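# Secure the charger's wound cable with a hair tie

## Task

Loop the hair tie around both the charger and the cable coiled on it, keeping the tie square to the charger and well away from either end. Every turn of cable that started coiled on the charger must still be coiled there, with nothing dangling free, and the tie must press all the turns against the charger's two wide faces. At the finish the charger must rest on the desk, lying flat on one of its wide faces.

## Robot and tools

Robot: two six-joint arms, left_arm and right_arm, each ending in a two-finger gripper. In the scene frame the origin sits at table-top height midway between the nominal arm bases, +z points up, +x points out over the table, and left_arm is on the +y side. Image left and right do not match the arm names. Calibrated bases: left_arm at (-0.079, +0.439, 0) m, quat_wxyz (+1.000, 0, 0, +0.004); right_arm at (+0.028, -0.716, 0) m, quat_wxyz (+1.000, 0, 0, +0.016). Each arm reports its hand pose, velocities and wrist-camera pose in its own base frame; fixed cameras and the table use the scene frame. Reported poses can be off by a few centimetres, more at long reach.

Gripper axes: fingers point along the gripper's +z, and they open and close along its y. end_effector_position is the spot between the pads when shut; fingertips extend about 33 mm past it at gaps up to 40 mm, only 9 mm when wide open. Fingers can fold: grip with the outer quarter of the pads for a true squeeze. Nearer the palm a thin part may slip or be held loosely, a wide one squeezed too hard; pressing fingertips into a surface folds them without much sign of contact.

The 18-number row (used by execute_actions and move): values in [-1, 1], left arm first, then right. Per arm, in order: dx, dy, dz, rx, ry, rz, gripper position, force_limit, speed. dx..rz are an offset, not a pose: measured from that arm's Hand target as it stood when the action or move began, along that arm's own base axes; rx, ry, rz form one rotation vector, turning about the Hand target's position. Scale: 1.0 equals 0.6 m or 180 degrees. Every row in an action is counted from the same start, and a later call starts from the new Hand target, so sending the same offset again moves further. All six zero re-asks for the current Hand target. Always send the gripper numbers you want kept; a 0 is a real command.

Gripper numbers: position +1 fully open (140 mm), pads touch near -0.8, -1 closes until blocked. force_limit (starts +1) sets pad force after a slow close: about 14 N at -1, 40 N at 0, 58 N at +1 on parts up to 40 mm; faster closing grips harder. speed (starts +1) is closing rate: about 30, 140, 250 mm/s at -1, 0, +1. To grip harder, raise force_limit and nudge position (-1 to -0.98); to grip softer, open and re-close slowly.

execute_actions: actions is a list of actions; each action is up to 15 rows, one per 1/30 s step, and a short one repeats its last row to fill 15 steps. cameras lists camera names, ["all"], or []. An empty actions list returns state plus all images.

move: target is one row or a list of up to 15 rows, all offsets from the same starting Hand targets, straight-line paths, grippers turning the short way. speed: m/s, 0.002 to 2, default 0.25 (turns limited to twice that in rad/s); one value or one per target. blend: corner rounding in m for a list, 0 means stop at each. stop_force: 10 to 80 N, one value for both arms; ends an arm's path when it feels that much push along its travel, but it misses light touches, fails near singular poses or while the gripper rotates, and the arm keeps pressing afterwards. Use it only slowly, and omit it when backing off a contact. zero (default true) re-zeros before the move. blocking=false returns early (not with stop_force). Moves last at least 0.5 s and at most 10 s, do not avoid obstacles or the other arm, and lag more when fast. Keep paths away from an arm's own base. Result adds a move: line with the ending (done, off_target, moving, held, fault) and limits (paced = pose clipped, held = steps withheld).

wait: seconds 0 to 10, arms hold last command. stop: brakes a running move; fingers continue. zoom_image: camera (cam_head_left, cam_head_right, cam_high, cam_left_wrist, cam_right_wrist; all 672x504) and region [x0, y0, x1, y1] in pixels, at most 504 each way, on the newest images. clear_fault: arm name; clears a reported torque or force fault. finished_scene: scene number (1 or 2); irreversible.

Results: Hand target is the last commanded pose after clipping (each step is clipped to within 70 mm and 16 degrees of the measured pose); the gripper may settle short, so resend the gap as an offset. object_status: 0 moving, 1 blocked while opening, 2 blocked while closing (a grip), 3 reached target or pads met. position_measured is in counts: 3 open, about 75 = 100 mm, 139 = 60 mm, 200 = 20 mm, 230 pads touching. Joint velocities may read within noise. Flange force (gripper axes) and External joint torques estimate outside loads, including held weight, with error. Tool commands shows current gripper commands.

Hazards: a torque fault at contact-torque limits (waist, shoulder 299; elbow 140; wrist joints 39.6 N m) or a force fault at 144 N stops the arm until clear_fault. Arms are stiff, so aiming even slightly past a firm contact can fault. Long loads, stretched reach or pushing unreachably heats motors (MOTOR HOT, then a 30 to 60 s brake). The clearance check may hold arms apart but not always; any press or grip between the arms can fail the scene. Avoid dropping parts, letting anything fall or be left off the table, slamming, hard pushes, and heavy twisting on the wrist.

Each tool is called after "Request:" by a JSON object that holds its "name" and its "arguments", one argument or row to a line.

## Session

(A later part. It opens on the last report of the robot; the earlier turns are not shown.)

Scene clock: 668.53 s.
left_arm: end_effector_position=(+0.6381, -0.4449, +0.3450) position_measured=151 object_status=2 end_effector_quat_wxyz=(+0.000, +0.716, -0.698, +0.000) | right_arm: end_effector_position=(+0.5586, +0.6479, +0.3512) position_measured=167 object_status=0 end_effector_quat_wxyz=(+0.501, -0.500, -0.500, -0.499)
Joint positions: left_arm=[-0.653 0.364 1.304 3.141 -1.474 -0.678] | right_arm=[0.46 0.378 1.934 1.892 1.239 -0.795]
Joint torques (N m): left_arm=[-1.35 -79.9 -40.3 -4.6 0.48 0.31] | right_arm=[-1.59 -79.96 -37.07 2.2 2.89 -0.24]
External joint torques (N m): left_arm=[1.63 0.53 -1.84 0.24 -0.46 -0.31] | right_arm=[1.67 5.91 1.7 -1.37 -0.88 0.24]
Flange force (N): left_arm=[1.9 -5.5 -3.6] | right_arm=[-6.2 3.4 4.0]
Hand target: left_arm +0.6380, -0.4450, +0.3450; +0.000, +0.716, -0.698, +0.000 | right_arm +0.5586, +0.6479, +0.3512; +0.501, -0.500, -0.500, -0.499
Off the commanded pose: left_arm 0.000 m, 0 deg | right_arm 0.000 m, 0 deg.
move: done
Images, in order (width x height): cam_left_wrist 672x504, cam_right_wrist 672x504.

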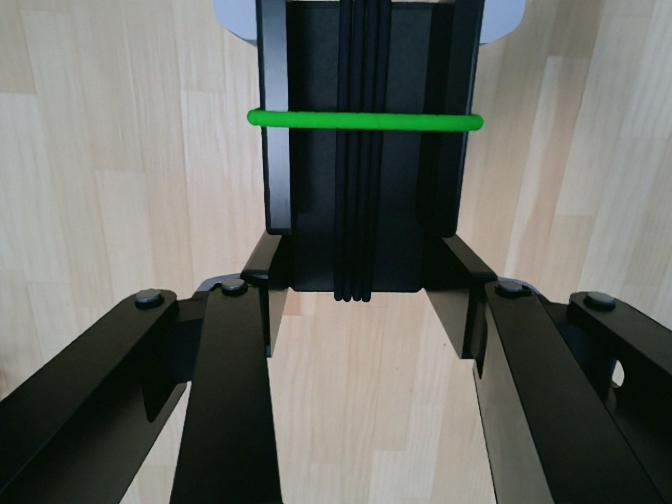

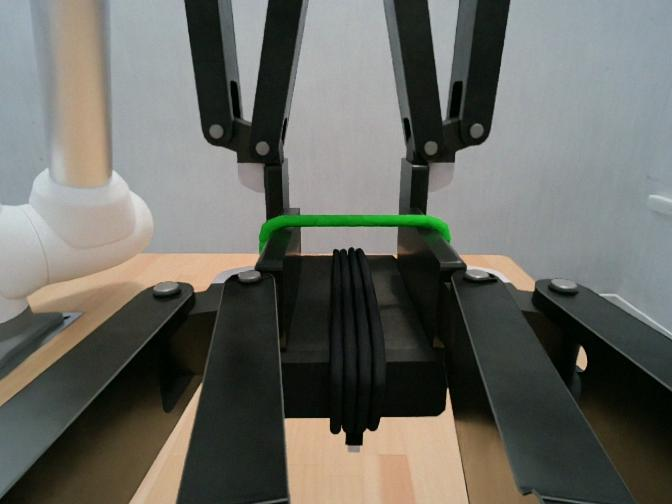

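Request:
{"name": "move", "arguments": {
  "target": [
    [0,0,0,0,0,0, -0.98, 1, -1, 0, 0, 0.0033, 0,0,0, -0.45, 0, -1]
  ],
  "speed": 0.02,
  "cameras": ["cam_right_wrist", "cam_left_wrist"]
}}

Request:
{"name": "zoom_image", "arguments": {
  "camera": "cam_right_wrist",
  "region": [200, 150, 500, 400]
}}

Scene clock: 672.73 s.
left_arm: end_effector_position=(+0.6380, -0.4450, +0.3450) position_measured=151 object_status=2 end_effector_quat_wxyz=(+0.000, +0.716, -0.698, +0.000) | right_arm: end_effector_position=(+0.5586, +0.6479, +0.3532) position_measured=186 object_status=3 end_effector_quat_wxyz=(+0.501, -0.500, -0.500, -0.499)
Joint positions: left_arm=[-0.653 0.364 1.304 3.141 -1.474 -0.678] | right_arm=[0.46 0.376 1.933 1.891 1.238 -0.791]
Joint torques (N m): left_arm=[-1.96 -78.73 -39.09 -4.63 0.08 0.35] | right_arm=[-2.07 -81.23 -38.43 2.68 3.16 -0.23]
External joint torques (N m): left_arm=[1.8 -0.46 -2.99 0.27 -0.06 -0.35] | right_arm=[1.91 7.62 3.08 -1.82 -1.17 0.23]
Flange force (N): left_arm=[2.2 -6.2 -4.9] | right_arm=[-8.6 3.0 4.0]
Hand target: left_arm +0.6380, -0.4450, +0.3450; +0.000, +0.716, -0.698, +0.000 | right_arm +0.5586, +0.6479, +0.3532; +0.501, -0.500, -0.500, -0.499
Off the commanded pose: left_arm 0.000 m, 0 deg | right_arm 0.000 m, 0 deg.
move: done
Images, in order (width x height): cam_left_wrist 672x504, cam_right_wrist 672x504.

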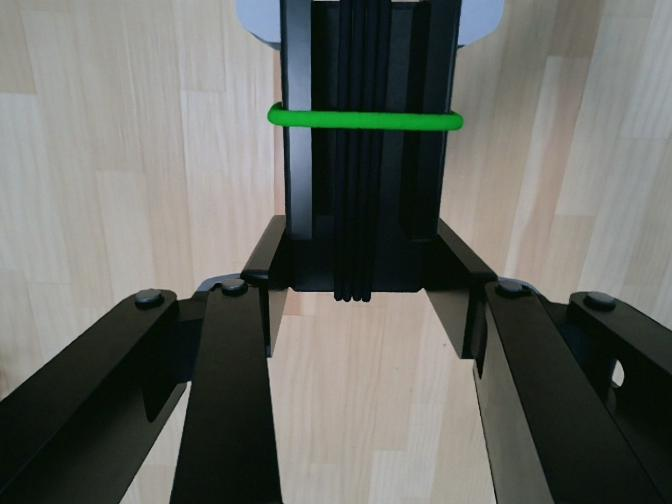

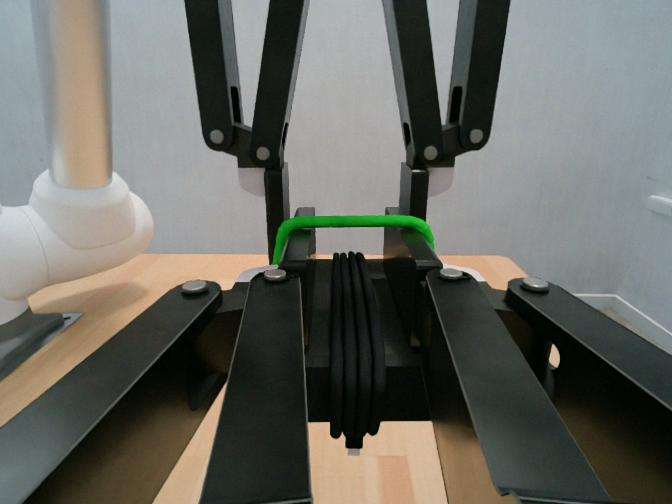

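Scaled by 1.680.

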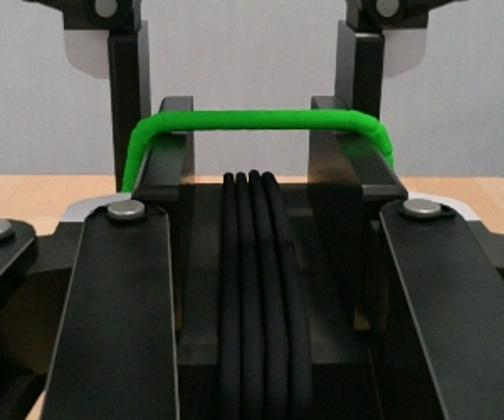

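Request:
{"name": "move", "arguments": {
  "target": [
    [0,0,0,0,0,0, -0.98, 1, -1, 0, 0, 0.006, 0,0,0, -0.45, 0, -1],
    [0,0,0,0,0,0, -0.98, 1, -1, 0, 0, 0.006, 0,0,0, -0.82, 0, -1]
  ],
  "speed": 0.02,
  "cameras": ["cam_right_wrist", "cam_left_wrist"]
}}

Request:
{"name": "zoom_image", "arguments": {
  "camera": "cam_right_wrist",
  "region": [200, 150, 500, 400]
}}

Request:
{"name": "zoom_image", "arguments": {
  "camera": "cam_left_wrist",
  "region": [200, 0, 530, 300]
}}

Scene clock: 682.87 s.
left_arm: end_effector_position=(+0.6380, -0.4450, +0.3450) position_measured=151 object_status=2 end_effector_quat_wxyz=(+0.000, +0.716, -0.698, +0.000) | right_arm: end_effector_position=(+0.5586, +0.6479, +0.3568) position_measured=232 object_status=0 end_effector_quat_wxyz=(+0.501, -0.500, -0.500, -0.499)
Joint positions: left_arm=[-0.653 0.364 1.304 3.141 -1.474 -0.678] | right_arm=[0.46 0.372 1.931 1.889 1.236 -0.785]
Joint torques (N m): left_arm=[-1.51 -80.35 -40.25 -4.57 0.16 0.32] | right_arm=[-1.92 -79.21 -37.33 2.23 2.65 -0.29]
External joint torques (N m): left_arm=[2.07 0.77 -1.94 0.22 -0.14 -0.32] | right_arm=[1.86 5.94 1.81 -1.37 -0.68 0.29]
Flange force (N): left_arm=[1.7 -6.2 -3.2] | right_arm=[-6.3 3.3 4.0]
Hand target: left_arm +0.6380, -0.4450, +0.3450; +0.000, +0.716, -0.698, +0.000 | right_arm +0.5586, +0.6479, +0.3568; +0.501, -0.500, -0.500, -0.499
Off the commanded pose: left_arm 0.000 m, 0 deg | right_arm 0.000 m, 0 deg.
move: done
Images, in order (width x height): cam_left_wrist 672x504, cam_right_wrist 672x504.

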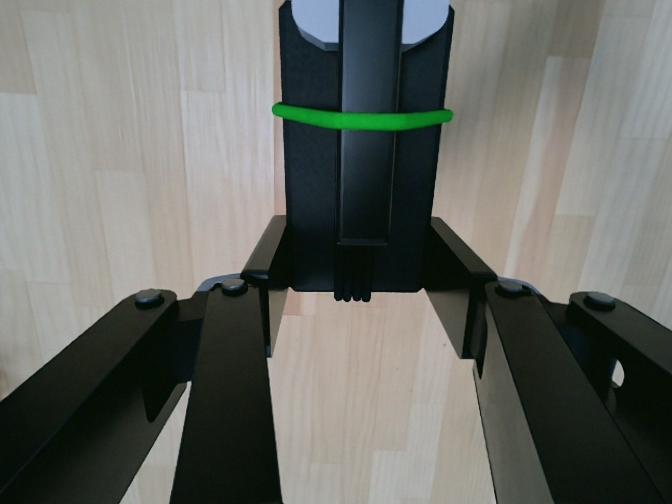

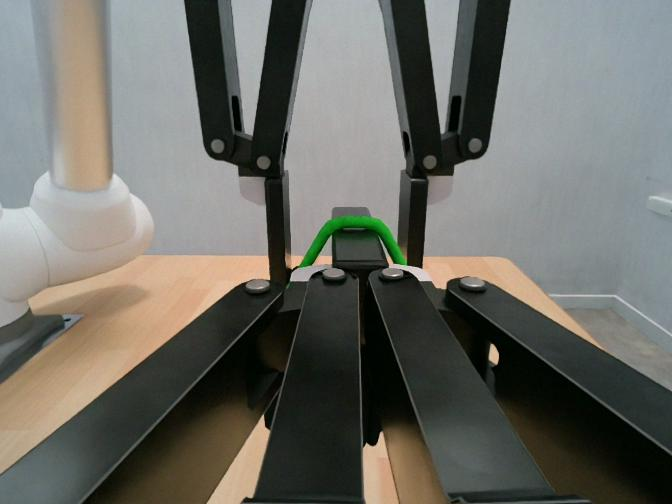

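Scaled by 1.680.

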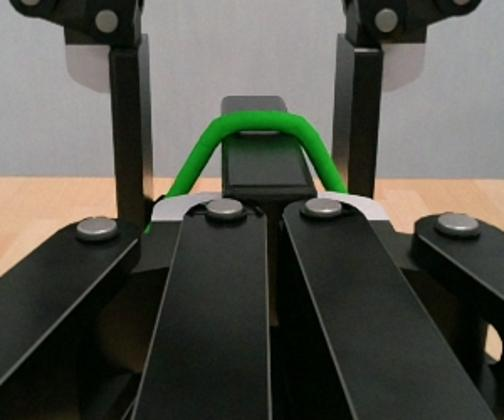

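Scaled by 1.527.

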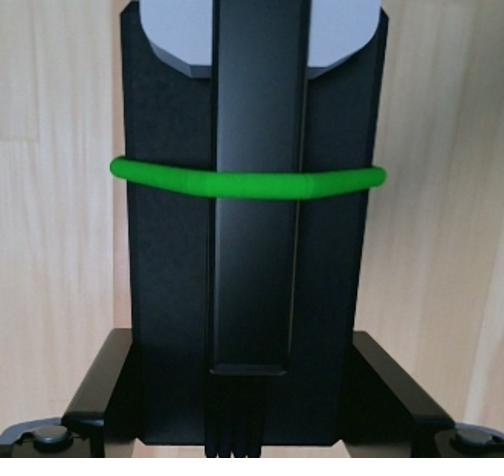

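Request:
{"name": "move", "arguments": {
  "target": [
    [0,0,0,0,0,0, -0.98, 1, -1, 0, -0.025, 0, 0,0,0, -0.82, 0, -1]
  ],
  "speed": 0.02,
  "cameras": ["cam_left_wrist"]
}}

Request:
{"name": "zoom_image", "arguments": {
  "camera": "cam_left_wrist",
  "region": [200, 0, 530, 300]
}}

Scene clock: 691.53 s.
left_arm: end_effector_position=(+0.6380, -0.4450, +0.3450) position_measured=151 object_status=2 end_effector_quat_wxyz=(+0.000, +0.716, -0.698, +0.000) | right_arm: end_effector_position=(+0.5586, +0.6329, +0.3568) position_measured=232 object_status=3 end_effector_quat_wxyz=(+0.501, -0.500, -0.500, -0.499)
Joint positions: left_arm=[-0.653 0.364 1.304 3.141 -1.474 -0.678] | right_arm=[0.438 0.362 1.945 1.875 1.253 -0.785]
Joint torques (N m): left_arm=[-0.88 -79.75 -39.88 -4.29 0.04 0.34] | right_arm=[-2.67 -78.53 -37.18 2.34 2.74 -0.3]
External joint torques (N m): left_arm=[0.86 0.4 -2.25 -0.07 -0.02 -0.34] | right_arm=[2.59 5.96 1.73 -1.41 -0.76 0.3]
Flange force (N): left_arm=[3.0 -5.2 -3.5] | right_arm=[-6.3 3.0 5.2]
Hand target: left_arm +0.6380, -0.4450, +0.3450; +0.000, +0.716, -0.698, +0.000 | right_arm +0.5586, +0.6329, +0.3568; +0.501, -0.500, -0.500, -0.499
Off the commanded pose: left_arm 0.000 m, 0 deg | right_arm 0.000 m, 0 deg.
move: done
Images, in order (width x height): cam_left_wrist 672x504.

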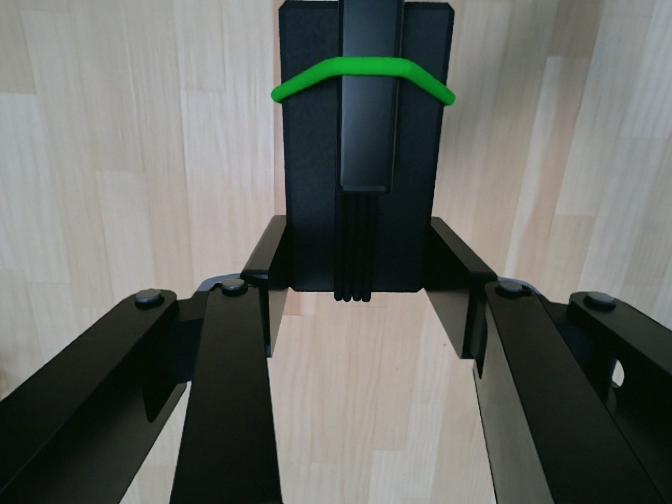

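Scaled by 1.527.

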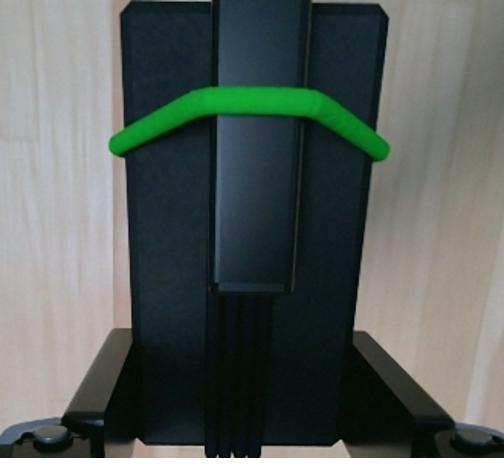

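Request:
{"name": "move", "arguments": {
  "target": [
    [0,0,0,0,0,0, -0.98, 1, -1, 0, -0.012, 0.0212, -0.139,0,0, -0.82, 0, -1]
  ],
  "speed": 0.05,
  "cameras": ["cam_left_wrist", "cam_right_wrist"]
}}

Request:
{"name": "zoom_image", "arguments": {
  "camera": "cam_left_wrist",
  "region": [200, 0, 530, 300]
}}

Scene clock: 717.80 s.
left_arm: end_effector_position=(+0.6380, -0.4450, +0.3450) position_measured=151 object_status=2 end_effector_quat_wxyz=(+0.000, +0.716, -0.698, +0.000) | right_arm: end_effector_position=(+0.5586, +0.6257, +0.3695) position_measured=232 object_status=3 end_effector_quat_wxyz=(-0.381, +0.596, +0.596, +0.379)
Joint positions: left_arm=[-0.653 0.364 1.304 3.141 -1.474 -0.678] | right_arm=[0.472 0.233 1.792 1.329 0.983 -0.273]
Joint torques (N m): left_arm=[-1.3 -83.62 -42.76 -4.71 0.31 0.3] | right_arm=[-2.16 -67.44 -40.51 3.43 0.41 -0.31]
External joint torques (N m): left_arm=[0.78 4.35 0.63 0.32 -0.29 -0.29] | right_arm=[2.08 2.04 -0.69 -0.42 0.28 0.31]
Flange force (N): left_arm=[3.0 -5.2 1.2] | right_arm=[2.5 2.8 4.1]
Hand target: left_arm +0.6380, -0.4450, +0.3450; +0.000, +0.716, -0.698, +0.000 | right_arm +0.5586, +0.6257, +0.3695; -0.381, +0.596, +0.596, +0.379
Off the commanded pose: left_arm 0.000 m, 0 deg | right_arm 0.000 m, 0 deg.
move: done
Images, in order (width x height): cam_left_wrist 672x504, cam_right_wrist 672x504.

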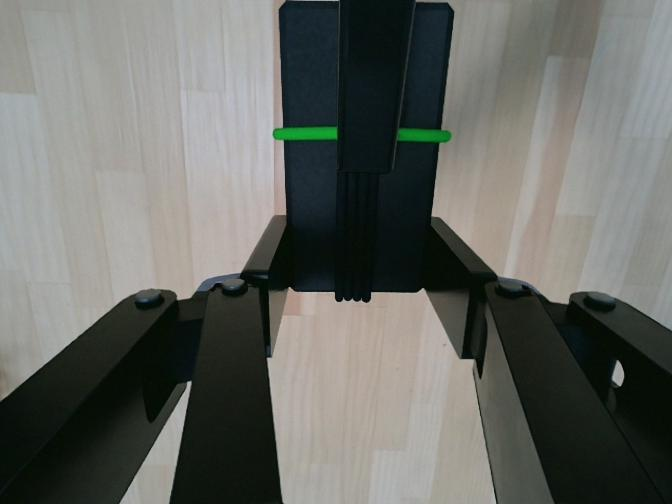

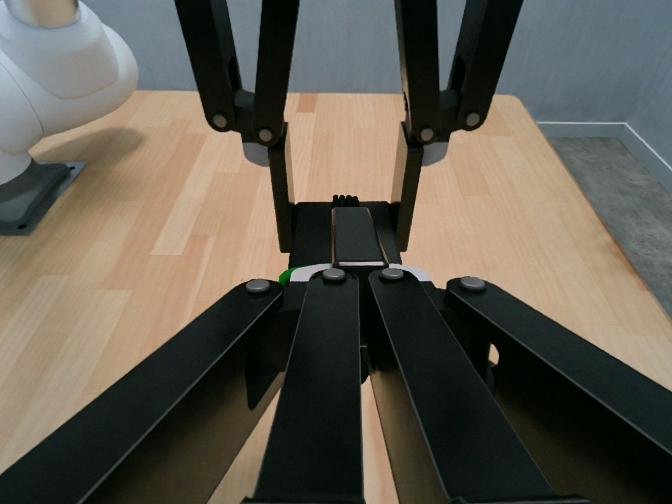

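Scaled by 1.527.

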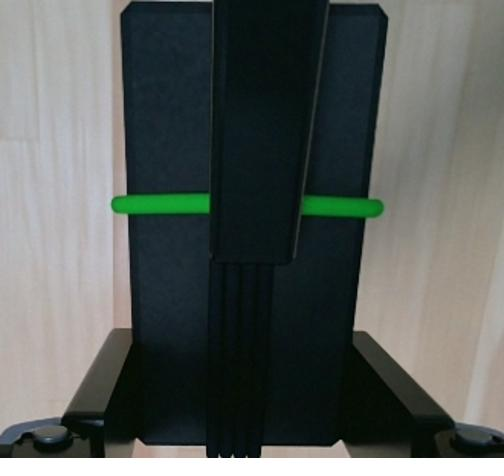

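Request:
{"name": "move", "arguments": {
  "target": [
    [0,0,0,0,0,0, -0.98, 1, -1, 0, -0.03, 0.03, 0,0,0, -0.82, 0, -1],
    [0,0,0,0,0,0, -0.98, 1, -1, 0, -0.25, 0.06, 0,0,0, -0.82, 0, -1]
  ],
  "speed": [0.05, 0.2],
  "blend": [0.01, 0],
  "cameras": ["cam_left_wrist", "cam_right_wrist"]
}}

Request:
{"name": "zoom_image", "arguments": {
  "camera": "cam_left_wrist",
  "region": [200, 0, 530, 300]
}}

Request:
{"name": "zoom_image", "arguments": {
  "camera": "cam_right_wrist",
  "region": [230, 120, 470, 320]
}}

Scene clock: 724.50 s.
left_arm: end_effector_position=(+0.6380, -0.4450, +0.3450) position_measured=151 object_status=2 end_effector_quat_wxyz=(+0.000, +0.716, -0.698, +0.000) | right_arm: end_effector_position=(+0.5586, +0.4757, +0.4055) position_measured=232 object_status=3 end_effector_quat_wxyz=(-0.381, +0.596, +0.596, +0.379)
Joint positions: left_arm=[-0.653 0.364 1.304 3.141 -1.474 -0.678] | right_arm=[0.243 0.116 1.863 1.24 1.196 -0.29]
Joint torques (N m): left_arm=[-1.37 -83.38 -42.71 -4.67 0.29 0.29] | right_arm=[-2.55 -54.71 -40.57 4.07 0.47 -0.31]
External joint torques (N m): left_arm=[1.22 4.17 0.62 0.31 -0.27 -0.29] | right_arm=[2.56 1.76 -0.35 -0.52 0.27 0.31]
Flange force (N): left_arm=[2.4 -5.3 1.2] | right_arm=[2.3 2.4 4.2]
Hand target: left_arm +0.6380, -0.4450, +0.3450; +0.000, +0.716, -0.698, +0.000 | right_arm +0.5586, +0.4757, +0.4055; -0.381, +0.596, +0.596, +0.379
Off the commanded pose: left_arm 0.000 m, 0 deg | right_arm 0.000 m, 0 deg.
move: done
Images, in order (width x height): cam_left_wrist 672x504, cam_right_wrist 672x504.

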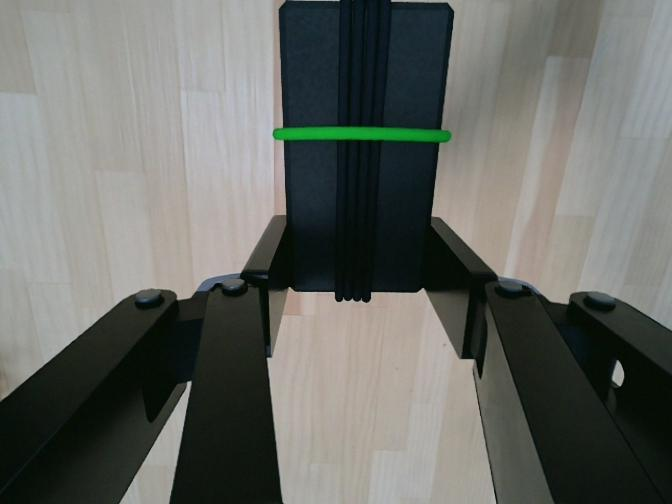

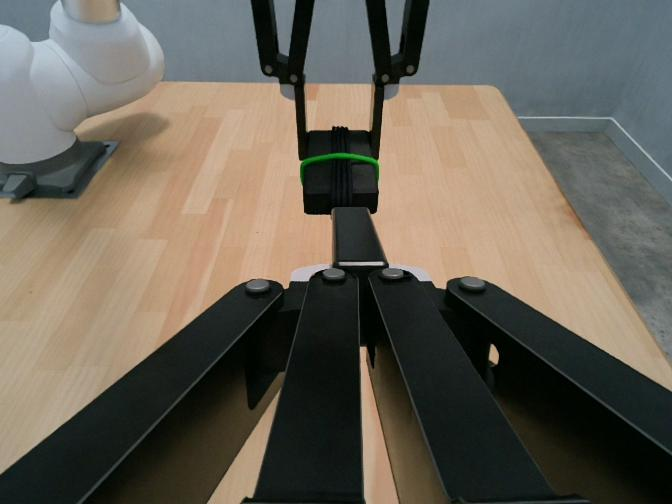

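Scaled by 1.527.

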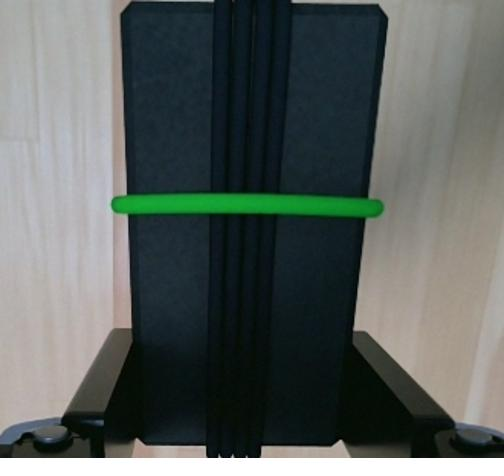

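Scaled by 2.100.

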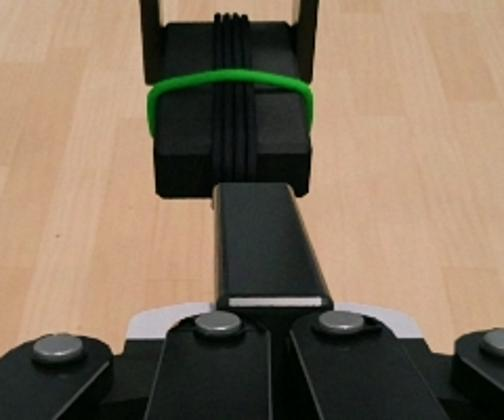

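Request:
{"name": "move", "arguments": {
  "target": [0,0,0,0,0,0, -0.98, 1, -1, 0, -0.02, -0.3, 0.28,0,0, -0.82, 0, -1],
  "speed": 0.3,
  "cameras": ["cam_right_wrist"]
}}

Request:
{"name": "zoom_image", "arguments": {
  "camera": "cam_right_wrist",
  "region": [250, 60, 450, 230]
}}

Scene clock: 731.17 s.
left_arm: end_effector_position=(+0.6380, -0.4450, +0.3450) position_measured=151 object_status=2 end_effector_quat_wxyz=(+0.000, +0.716, -0.698, +0.000) | right_arm: end_effector_position=(+0.5586, +0.4637, +0.2256) position_measured=232 object_status=3 end_effector_quat_wxyz=(+0.598, -0.377, -0.378, -0.597)
Joint positions: left_arm=[-0.653 0.364 1.304 3.141 -1.474 -0.678] | right_arm=[0.225 0.727 2.106 1.919 1.927 -1.25]
Joint torques (N m): left_arm=[-1.2 -83.63 -42.71 -4.69 0.32 0.3] | right_arm=[-2.05 -91.52 -17.28 0.66 2.13 -0.32]
External joint torques (N m): left_arm=[0.94 4.41 0.61 0.33 -0.3 -0.3] | right_arm=[2.12 4.79 0.1 -0.38 0.26 0.32]
Flange force (N): left_arm=[3.0 -5.5 1.2] | right_arm=[-9.1 1.9 -0.4]
Hand target: left_arm +0.6380, -0.4450, +0.3450; +0.000, +0.716, -0.698, +0.000 | right_arm +0.5586, +0.4637, +0.2255; +0.598, -0.377, -0.378, -0.597
Off the commanded pose: left_arm 0.000 m, 0 deg | right_arm 0.000 m, 0 deg.
move: done
Images, in order (width x height): cam_right_wrist 672x504.

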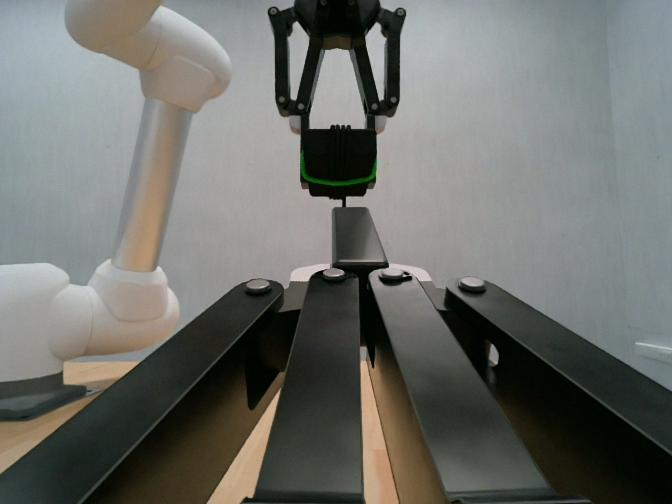

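Scaled by 2.520.

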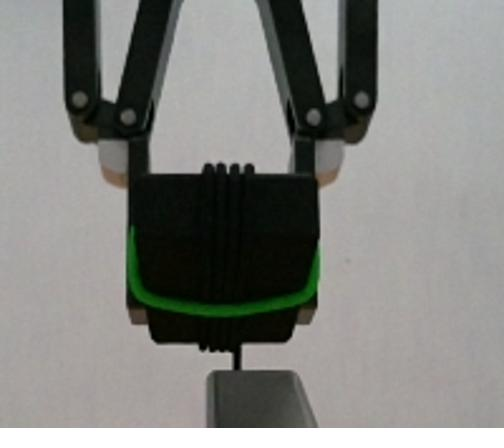

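Request:
{"name": "move", "arguments": {
  "target": [
    [0,0,-0.2917,0,0,0, -0.98, 1, -1, 0, -0.45, 0.25, 0,0,0, -0.82, 0, -1]
  ],
  "speed": 0.25,
  "cameras": ["cam_left_wrist", "cam_high"]
}}

Request:
{"name": "zoom_image", "arguments": {
  "camera": "cam_high",
  "region": [280, 90, 420, 220]
}}

Scene clock: 757.53 s.
left_arm: end_effector_position=(+0.6381, -0.4450, +0.1701) position_measured=151 object_status=2 end_effector_quat_wxyz=(+0.000, +0.716, -0.698, +0.000) | right_arm: end_effector_position=(+0.5586, +0.1937, +0.3755) position_measured=232 object_status=3 end_effector_quat_wxyz=(+0.598, -0.377, -0.378, -0.597)
Joint positions: left_arm=[-0.653 0.433 1.528 3.141 -1.181 -0.678] | right_arm=[-0.249 0.459 2.129 1.61 2.075 -0.95]
Joint torques (N m): left_arm=[-1.65 -87.01 -39.5 -4.34 0.34 0.34] | right_arm=[-1.91 -73.93 -25.16 1.63 1.78 -0.38]
External joint torques (N m): left_arm=[1.63 4.05 0.34 0.29 -0.32 -0.34] | right_arm=[1.76 2.03 -0.28 -0.42 0.27 0.37]
Flange force (N): left_arm=[2.0 -5.5 2.3] | right_arm=[-3.3 3.2 0.2]
Hand target: left_arm +0.6380, -0.4450, +0.1700; +0.000, +0.716, -0.698, +0.000 | right_arm +0.5586, +0.1937, +0.3755; +0.598, -0.377, -0.378, -0.597
Off the commanded pose: left_arm 0.000 m, 0 deg | right_arm 0.000 m, 0 deg.
move: done
Images, in order (width x height): cam_high 672x504, cam_left_wrist 672x504.

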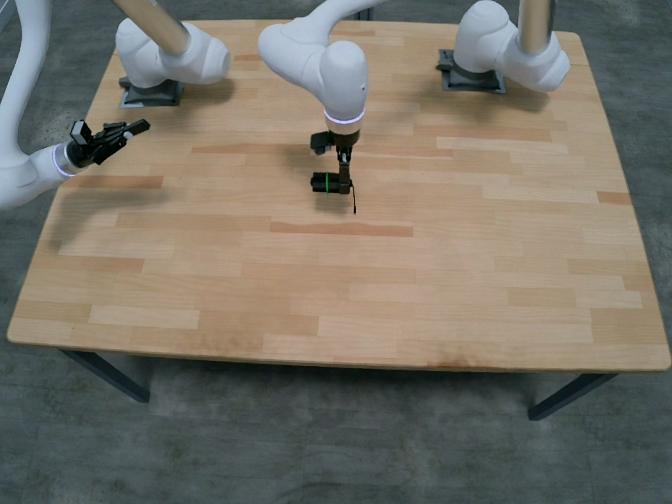

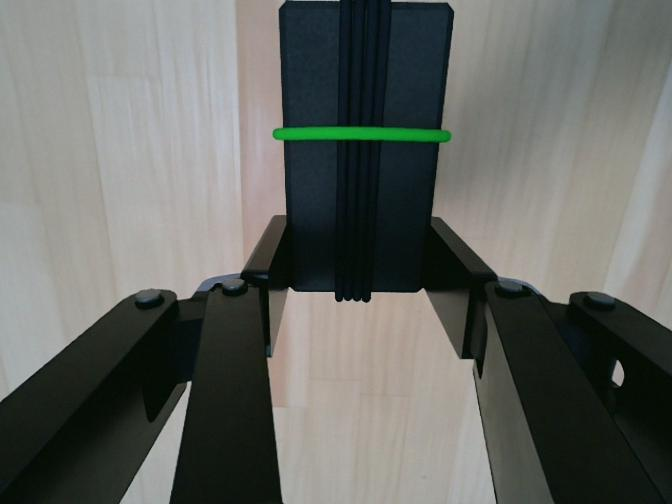

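Scaled by 3.600.

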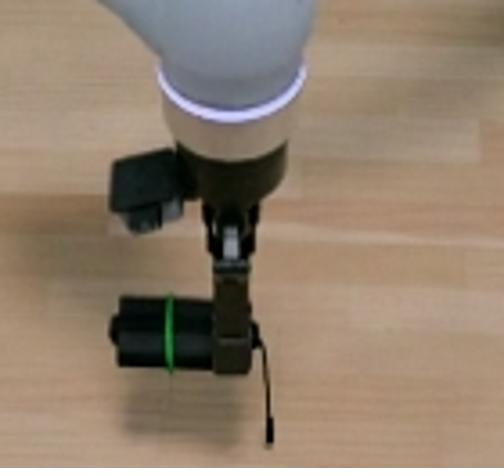

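Request:
{"name": "move", "arguments": {
  "target": [
    [0,-0.05,-0.025,0,0,0, -0.98, 1, -1, 0, 0, 0, 0,0,0, -0.82, 0, -1],
    [0,-0.2583,-0.1833,0,0,0, -0.98, 1, -1, 0, 0, 0, 0,0,0, -0.82, 0, -1]
  ],
  "speed": 0.08,
  "blend": [0.01, 0],
  "cameras": ["cam_left_wrist", "cam_high"]
}}

Request:
{"name": "zoom_image", "arguments": {
  "camera": "cam_high",
  "region": [250, 110, 390, 240]
}}

Scene clock: 763.87 s.
left_arm: end_effector_position=(+0.6380, -0.5999, +0.0601) position_measured=151 object_status=2 end_effector_quat_wxyz=(+0.000, +0.716, -0.698, +0.000) | right_arm: end_effector_position=(+0.5586, +0.1937, +0.3755) position_measured=232 object_status=3 end_effector_quat_wxyz=(+0.598, -0.377, -0.378, -0.597)
Joint positions: left_arm=[-0.794 0.653 1.387 3.141 -1.102 -0.819] | right_arm=[-0.249 0.459 2.129 1.61 2.075 -0.95]
Joint torques (N m): left_arm=[-1.66 -105.36 -38.16 -4.24 0.29 0.31] | right_arm=[-2.14 -73.83 -25.03 1.59 1.79 -0.29]
External joint torques (N m): left_arm=[2.01 4.01 0.34 0.33 -0.26 -0.31] | right_arm=[2.23 2.15 -0.28 -0.4 0.25 0.29]
Flange force (N): left_arm=[2.4 -5.2 2.8] | right_arm=[-3.9 3.5 0.9]
Hand target: left_arm +0.6380, -0.5999, +0.0600; +0.000, +0.716, -0.698, +0.000 | right_arm +0.5586, +0.1937, +0.3755; +0.598, -0.377, -0.378, -0.597
Off the commanded pose: left_arm 0.000 m, 0 deg | right_arm 0.000 m, 0 deg.
move: done
Images, in order (width x height): cam_high 672x504, cam_left_wrist 672x504.

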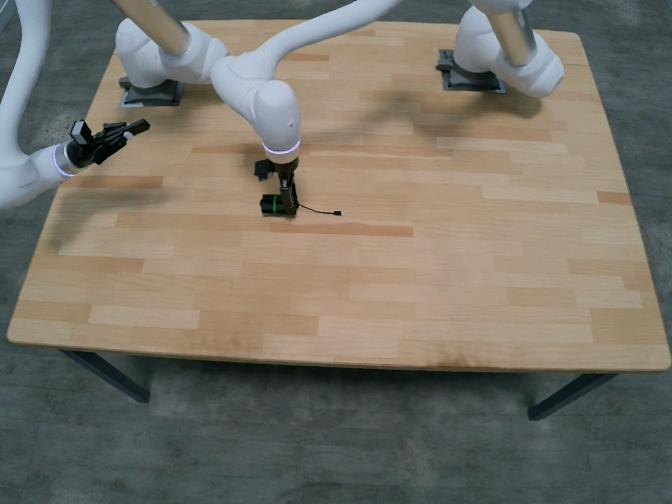

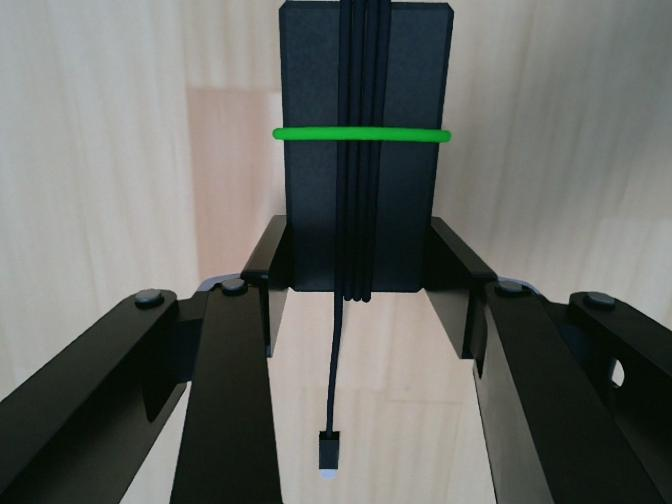

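Scaled by 3.600.

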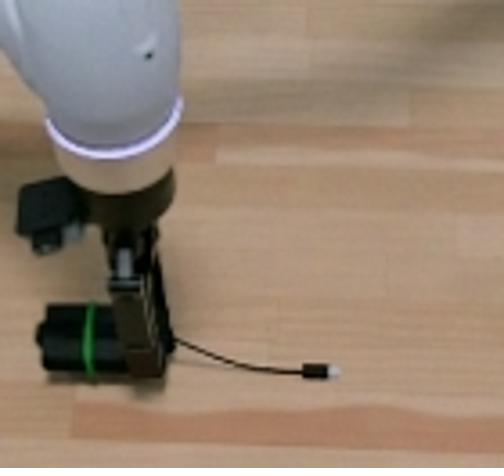

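Request:
{"name": "move", "arguments": {
  "target": [
    [0,-0.008,-0.035,0,0,0, -0.98, 1, -1, 0, 0, 0, 0,0,0, -0.82, 0, -1]
  ],
  "speed": 0.01,
  "stop_force": 10,
  "cameras": ["cam_left_wrist"]
}}

Scene clock: 767.87 s.
left_arm: end_effector_position=(+0.6381, -0.6040, +0.0424) position_measured=151 object_status=2 end_effector_quat_wxyz=(+0.000, +0.716, -0.698, +0.000) | right_arm: end_effector_position=(+0.5586, +0.1937, +0.3755) position_measured=232 object_status=3 end_effector_quat_wxyz=(+0.598, -0.377, -0.378, -0.597)
Joint positions: left_arm=[-0.797 0.67 1.392 3.141 -1.08 -0.822] | right_arm=[-0.249 0.459 2.129 1.61 2.075 -0.95]
Joint torques (N m): left_arm=[-4.54 -91.22 -32.09 -5.24 2.1 0.33] | right_arm=[-2.12 -73.97 -25.11 1.59 1.78 -0.26]
External joint torques (N m): left_arm=[4.91 -11.07 -5.26 1.39 -2.07 -0.33] | right_arm=[2.11 2.5 -0.29 -0.4 0.26 0.26]
Flange force (N): left_arm=[-3.6 -3.7 -14.9] | right_arm=[-4.4 3.8 0.3]
Hand target: left_arm +0.6381, -0.6040, +0.0424; +0.000, +0.716, -0.698, +0.000 (not the last commanded pose) | right_arm +0.5586, +0.1937, +0.3755; +0.598, -0.377, -0.378, -0.597
Off the commanded pose: left_arm 0.003 m, 0 deg | right_arm 0.000 m, 0 deg.
move: contact (left_arm)
Images, in order (width x height): cam_left_wrist 672x504.

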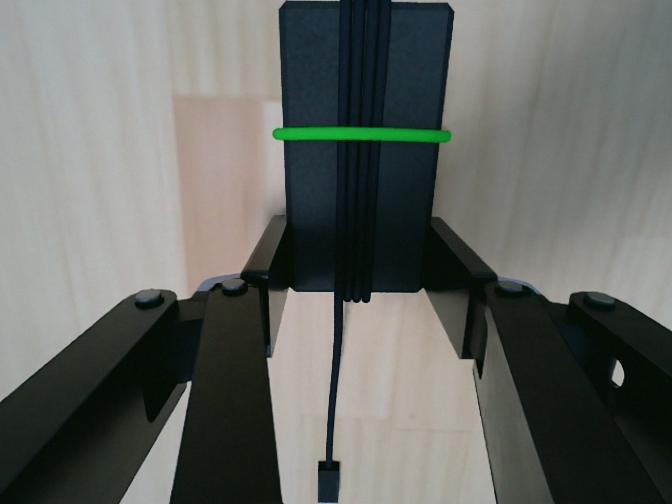

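Request:
{"name": "move", "arguments": {
  "target": [
    [0, 0.0025, 0.0018, 0,0,0, -0.98, 1, -1, 0,0,0,0,0,0, -0.82, 0, -1],
    [0, 0.0025, 0.0018, 0,0,0, 0.15, 0, -1, 0,0,0,0,0,0, -0.82, 0, -1]
  ],
  "speed": 0.01
}}

Request:
{"name": "move", "arguments": {
  "target": [
    [0, 0, 0.25, 0,0,0, 0.15, 0, -1, 0,0,0,0,0,0, -0.82, 0, -1]
  ],
  "speed": 0.15,
  "cameras": ["cam_left_wrist", "cam_high", "cam_head_left"]
}}

Request:
{"name": "zoom_image", "arguments": {
  "camera": "cam_high",
  "region": [240, 160, 360, 250]
}}

Request:
{"name": "zoom_image", "arguments": {
  "camera": "cam_left_wrist",
  "region": [260, 0, 460, 250]
}}

Scene clock: 773.57 s.
left_arm: end_effector_position=(+0.6381, -0.6025, +0.0435) position_measured=110 object_status=0 end_effector_quat_wxyz=(+0.000, +0.716, -0.698, +0.000) | right_arm: end_effector_position=(+0.5586, +0.1937, +0.3755) position_measured=232 object_status=3 end_effector_quat_wxyz=(+0.598, -0.377, -0.378, -0.597)
Joint positions: left_arm=[-0.796 0.668 1.394 3.141 -1.08 -0.821] | right_arm=[-0.249 0.459 2.129 1.61 2.075 -0.95]
Joint torques (N m): left_arm=[-1.02 -102.85 -36.24 -4.08 0.2 0.29] | right_arm=[-2.1 -74.06 -25.16 1.57 1.79 -0.31]
External joint torques (N m): left_arm=[1.12 0.69 -1.17 0.21 -0.17 -0.29] | right_arm=[2.11 2.64 -0.08 -0.39 0.25 0.31]
Flange force (N): left_arm=[2.3 -3.7 -0.5] | right_arm=[-4.6 3.6 0.3]
Hand target: left_arm +0.6381, -0.6025, +0.0435; +0.000, +0.716, -0.698, +0.000 | right_arm +0.5586, +0.1937, +0.3755; +0.598, -0.377, -0.378, -0.597
Off the commanded pose: left_arm 0.000 m, 0 deg | right_arm 0.000 m, 0 deg.
move: done

Scene clock: 774.90 s.
left_arm: end_effector_position=(+0.6381, -0.6025, +0.1936) position_measured=110 object_status=3 end_effector_quat_wxyz=(+0.000, +0.716, -0.698, +0.000) | right_arm: end_effector_position=(+0.5586, +0.1937, +0.3755) position_measured=232 object_status=3 end_effector_quat_wxyz=(+0.598, -0.377, -0.378, -0.597)
Joint positions: left_arm=[-0.796 0.576 1.26 3.141 -1.306 -0.821] | right_arm=[-0.249 0.459 2.129 1.61 2.075 -0.95]
Joint torques (N m): left_arm=[-1.37 -98.84 -39.53 -4.46 0.24 0.34] | right_arm=[-2.09 -73.83 -25 1.6 1.8 -0.3]
External joint torques (N m): left_arm=[1.23 1.37 -1.23 0.24 -0.22 -0.34] | right_arm=[2.11 1.84 -0.46 -0.39 0.25 0.3]
Flange force (N): left_arm=[3.4 -4.8 -1.1] | right_arm=[-3.3 3.5 0.9]
Hand target: left_arm +0.6381, -0.6025, +0.1935; +0.000, +0.716, -0.698, +0.000 | right_arm +0.5586, +0.1937, +0.3755; +0.598, -0.377, -0.378, -0.597
Off the commanded pose: left_arm 0.000 m, 0 deg | right_arm 0.000 m, 0 deg.
move: done
Images, in order (width x height): cam_head_left 672x504, cam_high 672x504, cam_left_wrist 672x504.

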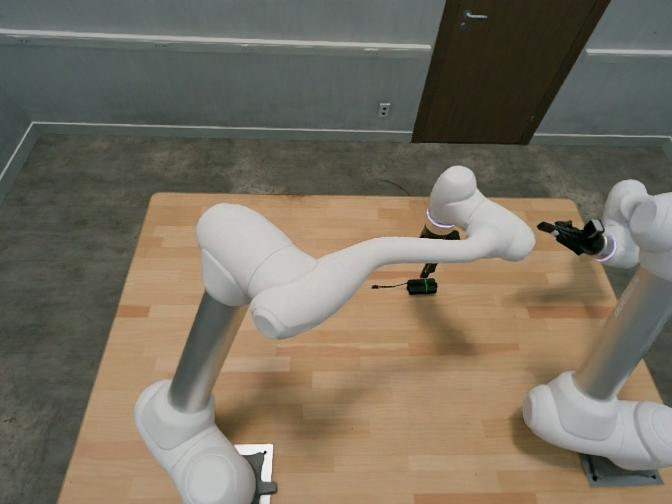

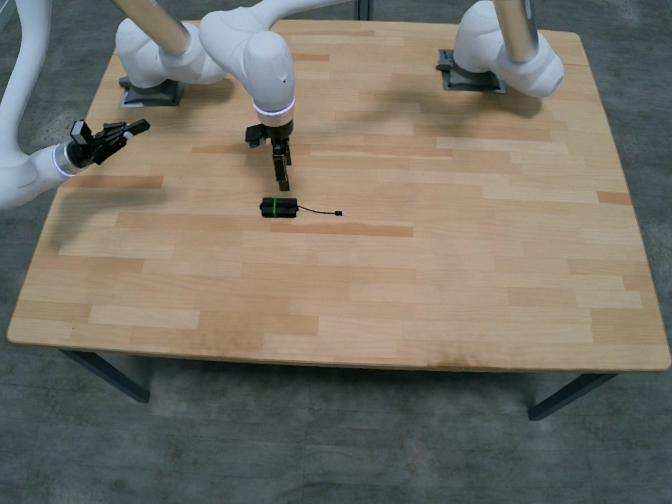

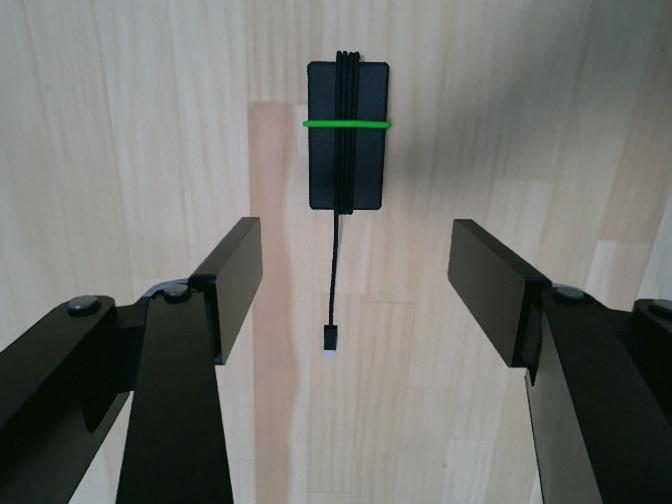

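Scaled by 4.200.

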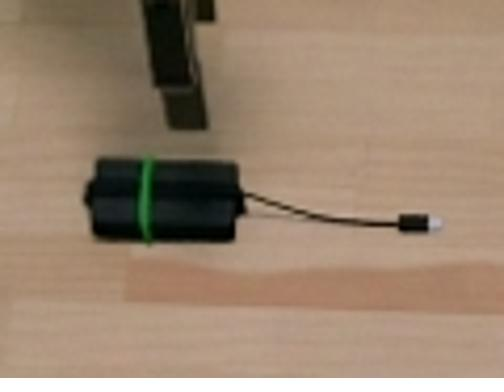

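Scaled by 2.016.

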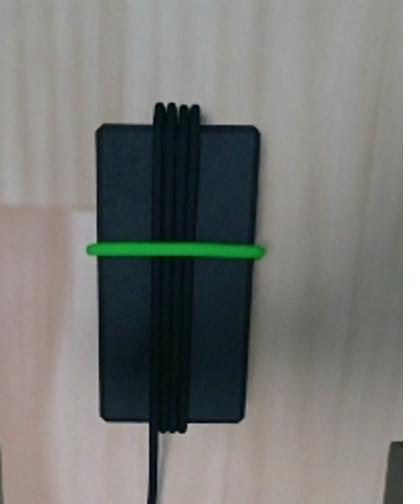

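Request:
{"name": "finished_scene", "arguments": {
  "scene": 2
}}

The scene is finished: the task was done.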